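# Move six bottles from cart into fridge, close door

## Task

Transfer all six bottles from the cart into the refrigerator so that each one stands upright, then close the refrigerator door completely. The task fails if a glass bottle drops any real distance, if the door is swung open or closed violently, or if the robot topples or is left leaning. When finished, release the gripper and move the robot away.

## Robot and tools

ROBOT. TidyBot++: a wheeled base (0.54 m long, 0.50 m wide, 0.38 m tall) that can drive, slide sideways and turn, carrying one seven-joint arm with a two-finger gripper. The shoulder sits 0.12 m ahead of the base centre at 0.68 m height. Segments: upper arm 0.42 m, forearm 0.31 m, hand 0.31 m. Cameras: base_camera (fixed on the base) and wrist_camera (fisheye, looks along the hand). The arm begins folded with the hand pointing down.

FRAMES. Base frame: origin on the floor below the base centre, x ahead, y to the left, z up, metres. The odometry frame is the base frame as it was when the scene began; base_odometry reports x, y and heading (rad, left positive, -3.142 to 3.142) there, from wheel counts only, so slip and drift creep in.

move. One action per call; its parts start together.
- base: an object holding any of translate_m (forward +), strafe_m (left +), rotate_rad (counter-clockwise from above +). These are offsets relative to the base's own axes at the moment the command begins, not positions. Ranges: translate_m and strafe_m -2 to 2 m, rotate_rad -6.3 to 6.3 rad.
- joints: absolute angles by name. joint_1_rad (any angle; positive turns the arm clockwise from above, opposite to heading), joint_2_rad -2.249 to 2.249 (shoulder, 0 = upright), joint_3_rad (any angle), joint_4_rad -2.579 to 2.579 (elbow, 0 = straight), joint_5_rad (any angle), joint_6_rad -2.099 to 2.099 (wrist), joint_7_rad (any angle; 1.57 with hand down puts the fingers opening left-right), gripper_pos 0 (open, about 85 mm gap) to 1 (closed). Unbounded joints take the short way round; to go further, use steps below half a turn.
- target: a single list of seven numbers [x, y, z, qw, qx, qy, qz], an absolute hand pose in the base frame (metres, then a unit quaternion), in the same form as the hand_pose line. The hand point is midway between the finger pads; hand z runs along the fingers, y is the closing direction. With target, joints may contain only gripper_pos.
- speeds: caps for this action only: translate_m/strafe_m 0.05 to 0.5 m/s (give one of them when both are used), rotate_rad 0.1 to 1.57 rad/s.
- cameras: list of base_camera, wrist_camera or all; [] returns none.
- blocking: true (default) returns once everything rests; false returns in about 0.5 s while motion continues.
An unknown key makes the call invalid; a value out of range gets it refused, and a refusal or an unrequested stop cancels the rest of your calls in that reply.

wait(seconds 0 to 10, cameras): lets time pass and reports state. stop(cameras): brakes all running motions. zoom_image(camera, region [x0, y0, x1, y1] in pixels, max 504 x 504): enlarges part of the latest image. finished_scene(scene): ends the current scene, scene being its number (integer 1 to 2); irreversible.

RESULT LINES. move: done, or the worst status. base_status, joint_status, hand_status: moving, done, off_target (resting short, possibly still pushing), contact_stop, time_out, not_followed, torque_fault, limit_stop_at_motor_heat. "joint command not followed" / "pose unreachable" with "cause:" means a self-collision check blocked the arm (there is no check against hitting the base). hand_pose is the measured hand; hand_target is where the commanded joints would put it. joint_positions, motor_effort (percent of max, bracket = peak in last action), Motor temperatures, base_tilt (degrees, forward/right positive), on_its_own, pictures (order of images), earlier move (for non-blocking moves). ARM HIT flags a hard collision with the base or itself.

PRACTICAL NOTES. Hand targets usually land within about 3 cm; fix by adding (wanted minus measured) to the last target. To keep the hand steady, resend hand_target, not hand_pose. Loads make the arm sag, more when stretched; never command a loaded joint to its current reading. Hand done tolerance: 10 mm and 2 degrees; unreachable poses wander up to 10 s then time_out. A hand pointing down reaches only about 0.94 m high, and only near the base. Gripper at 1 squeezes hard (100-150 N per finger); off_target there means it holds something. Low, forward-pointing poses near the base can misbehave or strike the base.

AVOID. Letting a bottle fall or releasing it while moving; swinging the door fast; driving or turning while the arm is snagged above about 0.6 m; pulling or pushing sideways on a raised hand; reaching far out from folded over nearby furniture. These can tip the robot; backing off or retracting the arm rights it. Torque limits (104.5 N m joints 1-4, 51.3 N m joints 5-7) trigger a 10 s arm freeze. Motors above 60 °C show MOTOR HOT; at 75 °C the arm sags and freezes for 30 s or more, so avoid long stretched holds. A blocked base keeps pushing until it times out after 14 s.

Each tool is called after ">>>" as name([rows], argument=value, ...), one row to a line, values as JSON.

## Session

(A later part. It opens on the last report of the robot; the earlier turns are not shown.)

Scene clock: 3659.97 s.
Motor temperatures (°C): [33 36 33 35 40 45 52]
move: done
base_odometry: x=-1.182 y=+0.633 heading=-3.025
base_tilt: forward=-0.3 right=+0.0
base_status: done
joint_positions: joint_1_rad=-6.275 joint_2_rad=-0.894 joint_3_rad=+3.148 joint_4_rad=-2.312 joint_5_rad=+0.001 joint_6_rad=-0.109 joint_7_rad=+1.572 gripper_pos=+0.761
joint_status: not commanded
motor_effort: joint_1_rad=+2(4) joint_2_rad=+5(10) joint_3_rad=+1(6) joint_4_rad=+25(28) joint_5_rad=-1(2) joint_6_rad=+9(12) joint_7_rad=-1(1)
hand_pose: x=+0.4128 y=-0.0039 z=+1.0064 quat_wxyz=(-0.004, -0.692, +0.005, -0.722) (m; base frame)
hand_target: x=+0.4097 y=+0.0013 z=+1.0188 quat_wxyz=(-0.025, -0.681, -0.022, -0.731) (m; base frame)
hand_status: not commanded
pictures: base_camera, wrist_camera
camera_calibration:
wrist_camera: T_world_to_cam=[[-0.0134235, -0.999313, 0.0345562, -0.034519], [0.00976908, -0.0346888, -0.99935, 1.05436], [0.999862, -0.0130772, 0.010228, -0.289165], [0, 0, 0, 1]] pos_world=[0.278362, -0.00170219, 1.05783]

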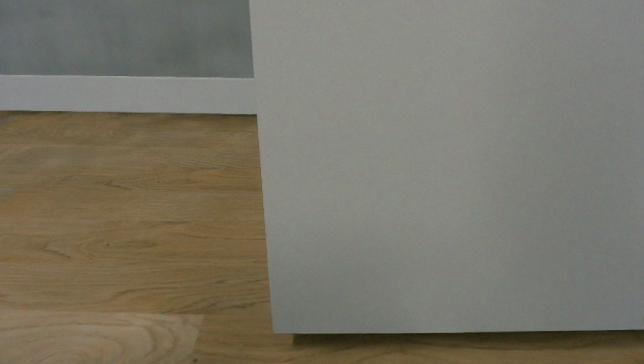

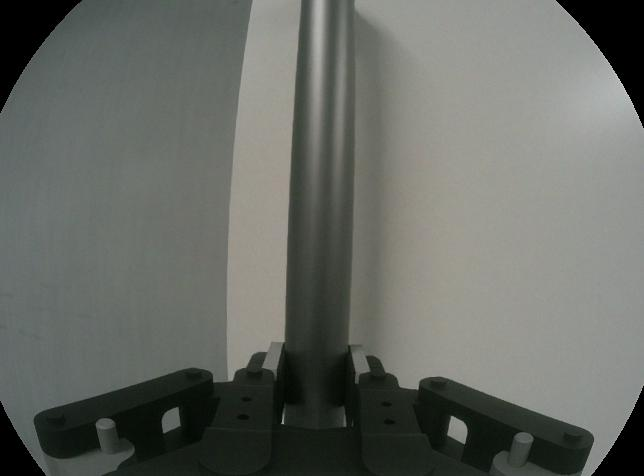

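>>> move(base={"translate_m": 0.0288, "strafe_m": 0.0241, "rotate_rad": -0.05}, speeds={"translate_m": 0.06, "rotate_rad": 0.1}, cameras=["base_camera", "wrist_camera"])

Scene clock: 3669.50 s.
Motor temperatures (°C): [33 36 33 35 40 45 52]
move: done
base_odometry: x=-1.207 y=+0.605 heading=-3.075
base_tilt: forward=-0.3 right=+0.0
base_status: done
joint_positions: joint_1_rad=-6.274 joint_2_rad=-0.947 joint_3_rad=+3.153 joint_4_rad=-2.330 joint_5_rad=+0.001 joint_6_rad=-0.123 joint_7_rad=+1.574 gripper_pos=+0.761
joint_status: not commanded
motor_effort: joint_1_rad=+0(4) joint_2_rad=+16(20) joint_3_rad=-2(6) joint_4_rad=+28(31) joint_5_rad=-1(2) joint_6_rad=+13(16) joint_7_rad=-1(1)
hand_pose: x=+0.3972 y=-0.0059 z=+1.0060 quat_wxyz=(-0.004, -0.684, +0.007, -0.729) (m; base frame)
hand_target: x=+0.4097 y=+0.0013 z=+1.0188 quat_wxyz=(-0.025, -0.681, -0.022, -0.731) (m; base frame)
hand_status: not commanded
pictures: base_camera, wrist_camera
camera_calibration:
wrist_camera: T_world_to_cam=[[-0.017608, -0.999321, 0.0323632, -0.0328679], [0.0304909, -0.0328898, -0.998994, 1.04552], [0.99938, -0.0166035, 0.0310493, -0.294308], [0, 0, 0, 1]] pos_world=[0.261668, -0.00334522, 1.05467]

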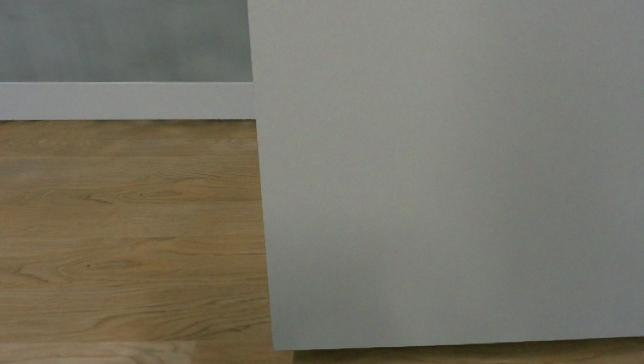

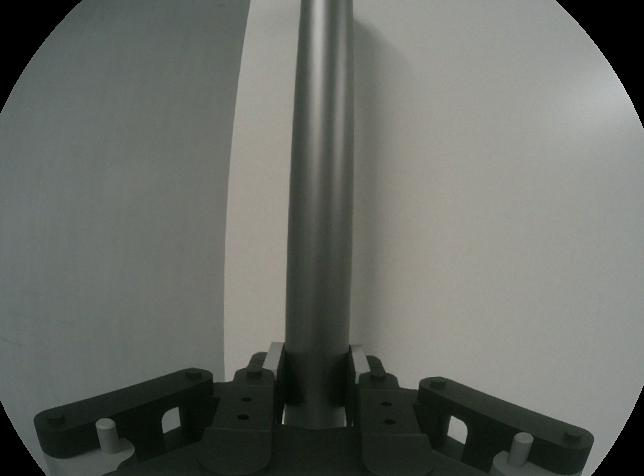

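>>> move(base={"translate_m": 0.01, "strafe_m": 0.003}, speeds={"translate_m": 0.05}, cameras=[])

>>> move(base={"translate_m": -0.026, "strafe_m": -0.003}, speeds={"translate_m": 0.1}, cameras=["wrist_camera"])

Scene clock: 3682.33 s.
Motor temperatures (°C): [33 36 33 36 40 45 52]
move: done
base_odometry: x=-1.217 y=+0.602 heading=-3.075
base_tilt: forward=-0.3 right=+0.0
base_status: done
joint_positions: joint_1_rad=-6.273 joint_2_rad=-0.976 joint_3_rad=+3.158 joint_4_rad=-2.337 joint_5_rad=+0.001 joint_6_rad=-0.136 joint_7_rad=+1.574 gripper_pos=+0.761
joint_status: not commanded
motor_effort: joint_1_rad=-1(3) joint_2_rad=+21(24) joint_3_rad=-3(6) joint_4_rad=+28(31) joint_5_rad=-1(3) joint_6_rad=+15(17) joint_7_rad=-1(1)
hand_pose: x=+0.3885 y=-0.0084 z=+1.0059 quat_wxyz=(-0.004, -0.681, +0.010, -0.733) (m; base frame)
hand_target: x=+0.4097 y=+0.0013 z=+1.0188 quat_wxyz=(-0.025, -0.681, -0.022, -0.731) (m; base frame)
hand_status: not commanded
pictures: none
No camera images: "cameras" was empty.

Scene clock: 3683.10 s.
Motor temperatures (°C): [33 36 33 36 40 45 52]
move: done
base_odometry: x=-1.191 y=+0.607 heading=-3.076
base_tilt: forward=-0.3 right=+0.1
base_status: done
joint_positions: joint_1_rad=-6.275 joint_2_rad=-0.892 joint_3_rad=+3.149 joint_4_rad=-2.312 joint_5_rad=+0.001 joint_6_rad=-0.109 joint_7_rad=+1.574 gripper_pos=+0.761
joint_status: not commanded
motor_effort: joint_1_rad=+2(3) joint_2_rad=+5(22) joint_3_rad=+0(3) joint_4_rad=+22(27) joint_5_rad=+1(2) joint_6_rad=+7(13) joint_7_rad=+1(1)
hand_pose: x=+0.4134 y=-0.0044 z=+1.0062 quat_wxyz=(-0.004, -0.692, +0.005, -0.722) (m; base frame)
hand_target: x=+0.4097 y=+0.0013 z=+1.0188 quat_wxyz=(-0.025, -0.681, -0.022, -0.731) (m; base frame)
hand_status: not commanded
pictures: wrist_camera
camera_calibration:
wrist_camera: T_world_to_cam=[[-0.014275, -0.999251, 0.0359792, -0.0361155], [0.00851487, -0.0361031, -0.999312, 1.05464], [0.999862, -0.0139588, 0.00902385, -0.288532], [0, 0, 0, 1]] pos_world=[0.278997, -0.00204012, 1.05782]

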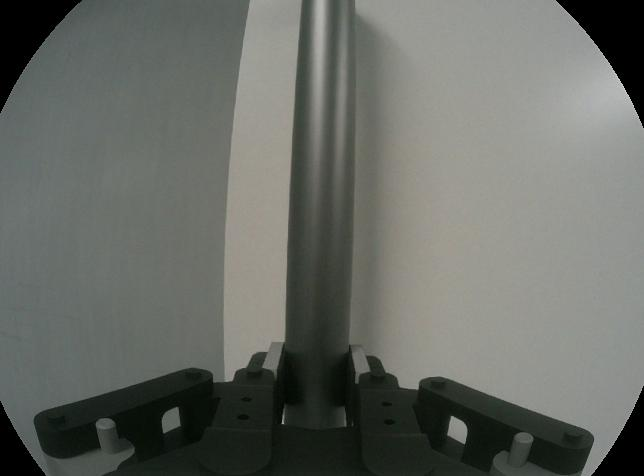

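>>> move(joints={"gripper_pos": 0.0}, cameras=[])

>>> move(base={"translate_m": -0.6}, speeds={"translate_m": 0.3}, cameras=["base_camera", "wrist_camera"])

Scene clock: 3689.30 s.
Motor temperatures (°C): [33 36 33 36 40 45 52]
move: done
base_odometry: x=-1.191 y=+0.607 heading=-3.076
base_tilt: forward=-0.3 right=+0.0
base_status: not commanded
joint_positions: joint_1_rad=-6.275 joint_2_rad=-0.895 joint_3_rad=+3.147 joint_4_rad=-2.312 joint_5_rad=+0.001 joint_6_rad=-0.109 joint_7_rad=+1.574 gripper_pos=+0.000
joint_status: all done
motor_effort: joint_1_rad=+2(2) joint_2_rad=+7(9) joint_3_rad=+1(2) joint_4_rad=+23(24) joint_5_rad=+1(1) joint_6_rad=+9(9) joint_7_rad=+1(1)
hand_pose: x=+0.4125 y=-0.0036 z=+1.0071 quat_wxyz=(-0.004, -0.691, +0.004, -0.723) (m; base frame)
hand_target: x=+0.4097 y=+0.0013 z=+1.0188 quat_wxyz=(-0.025, -0.681, -0.022, -0.731) (m; base frame)
hand_status: not commanded
pictures: none
No camera images: "cameras" was empty.

Scene clock: 3692.27 s.
Motor temperatures (°C): [33 36 33 36 40 45 52]
move: done
base_odometry: x=-0.592 y=+0.646 heading=-3.076
base_tilt: forward=-0.2 right=+0.0
base_status: done
joint_positions: joint_1_rad=-6.275 joint_2_rad=-0.897 joint_3_rad=+3.147 joint_4_rad=-2.312 joint_5_rad=+0.001 joint_6_rad=-0.109 joint_7_rad=+1.574 gripper_pos=+0.000
joint_status: not commanded
motor_effort: joint_1_rad=+2(3) joint_2_rad=+7(9) joint_3_rad=+0(1) joint_4_rad=+23(24) joint_5_rad=+0(2) joint_6_rad=+7(9) joint_7_rad=+1(1)
hand_pose: x=+0.4119 y=-0.0036 z=+1.0077 quat_wxyz=(-0.004, -0.691, +0.004, -0.723) (m; base frame)
hand_target: x=+0.4097 y=+0.0013 z=+1.0188 quat_wxyz=(-0.025, -0.681, -0.022, -0.731) (m; base frame)
hand_status: not commanded
pictures: base_camera, wrist_camera
camera_calibration:
wrist_camera: T_world_to_cam=[[-0.013367, -0.999215, 0.0373043, -0.0371285], [0.0133594, -0.0374828, -0.999208, 1.05403], [0.999821, -0.012858, 0.01385, -0.291844], [0, 0, 0, 1]] pos_world=[0.277215, -0.0013439, 1.05862]

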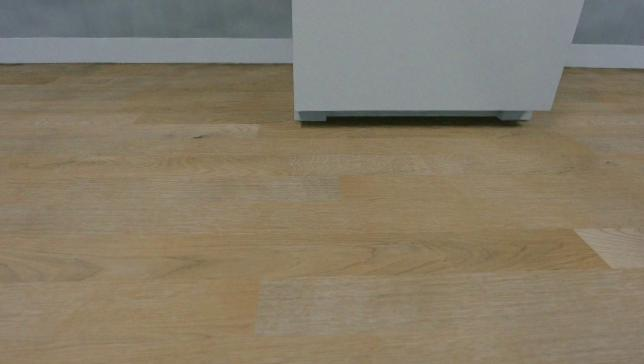

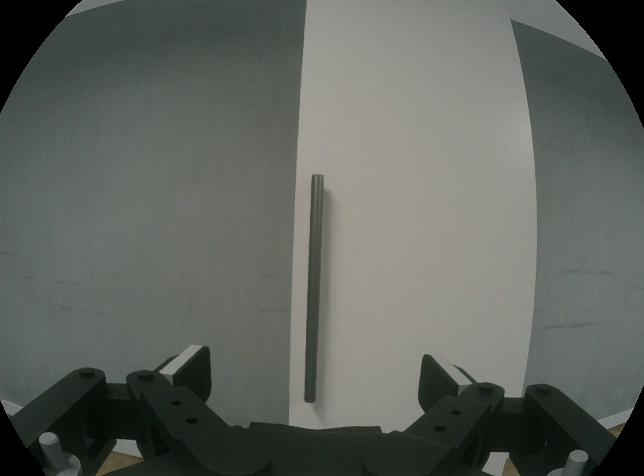

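>>> zoom_image(camera="base_camera", region=[270, 20, 600, 140])

Scaled by 1.527.

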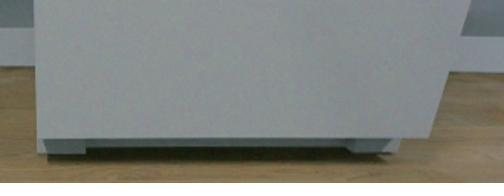

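>>> move(base={"translate_m": 0.35, "strafe_m": 0.75, "rotate_rad": -0.75}, speeds={"translate_m": 0.45}, cameras=["base_camera", "wrist_camera"])

Scene clock: 3733.13 s.
Motor temperatures (°C): [33 35 33 36 40 45 52]
move: done
base_odometry: x=-0.892 y=-0.126 heading=+2.457
base_tilt: forward=-0.2 right=+0.0
base_status: done
joint_positions: joint_1_rad=-6.275 joint_2_rad=-0.897 joint_3_rad=+3.143 joint_4_rad=-2.312 joint_5_rad=+0.001 joint_6_rad=-0.109 joint_7_rad=+1.574 gripper_pos=+0.000
joint_status: not commanded
motor_effort: joint_1_rad=+2(3) joint_2_rad=+7(8) joint_3_rad=+1(2) joint_4_rad=+24(24) joint_5_rad=+1(2) joint_6_rad=+8(9) joint_7_rad=+1(1)
hand_pose: x=+0.4119 y=-0.0018 z=+1.0076 quat_wxyz=(-0.004, -0.691, +0.002, -0.723) (m; base frame)
hand_target: x=+0.4097 y=+0.0013 z=+1.0188 quat_wxyz=(-0.025, -0.681, -0.022, -0.731) (m; base frame)
hand_status: not commanded
pictures: base_camera, wrist_camera
camera_calibration:
wrist_camera: T_world_to_cam=[[-0.010579, -0.999134, 0.0402406, -0.039461], [0.0134442, -0.0403813, -0.999094, 1.05391], [0.999854, -0.0100284, 0.0138597, -0.291827], [0, 0, 0, 1]] pos_world=[0.277198, 0.000204774, 1.05858]

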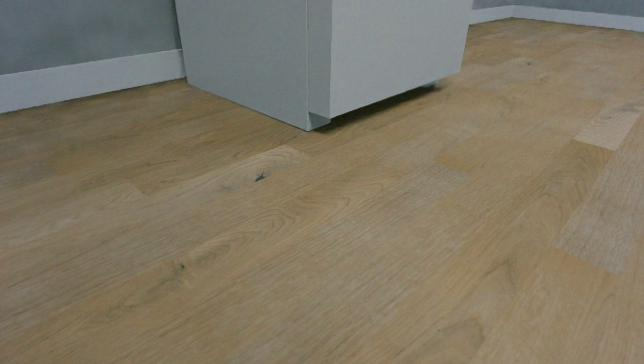

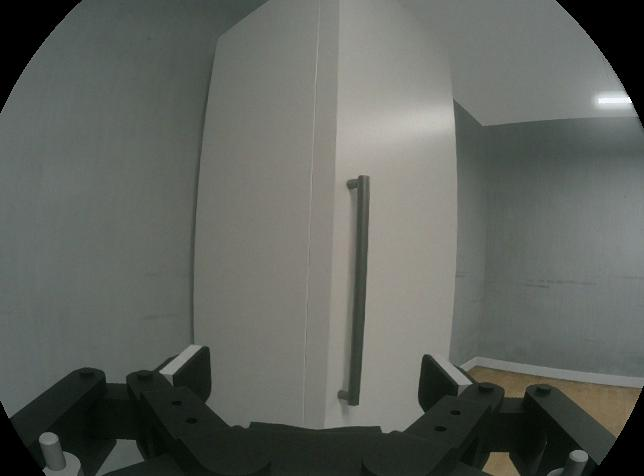

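>>> zoom_image(camera="wrist_camera", region=[260, 150, 420, 310])

>>> zoom_image(camera="base_camera", region=[250, 0, 410, 150])

Scaled by 3.150.

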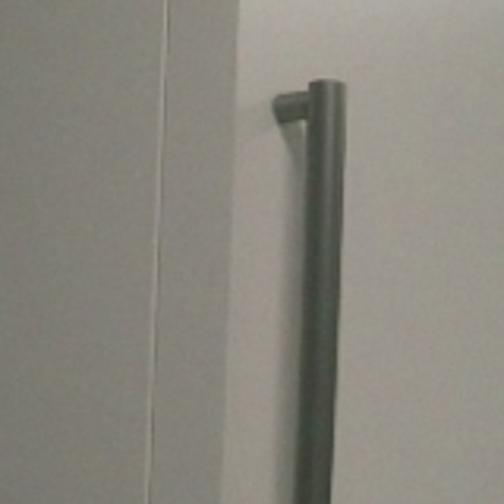

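Scaled by 3.150.

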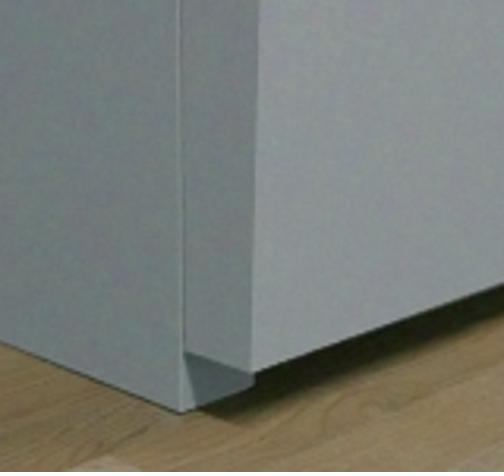

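>>> finished_scene(scene=1)

The scene is finished: the task was done.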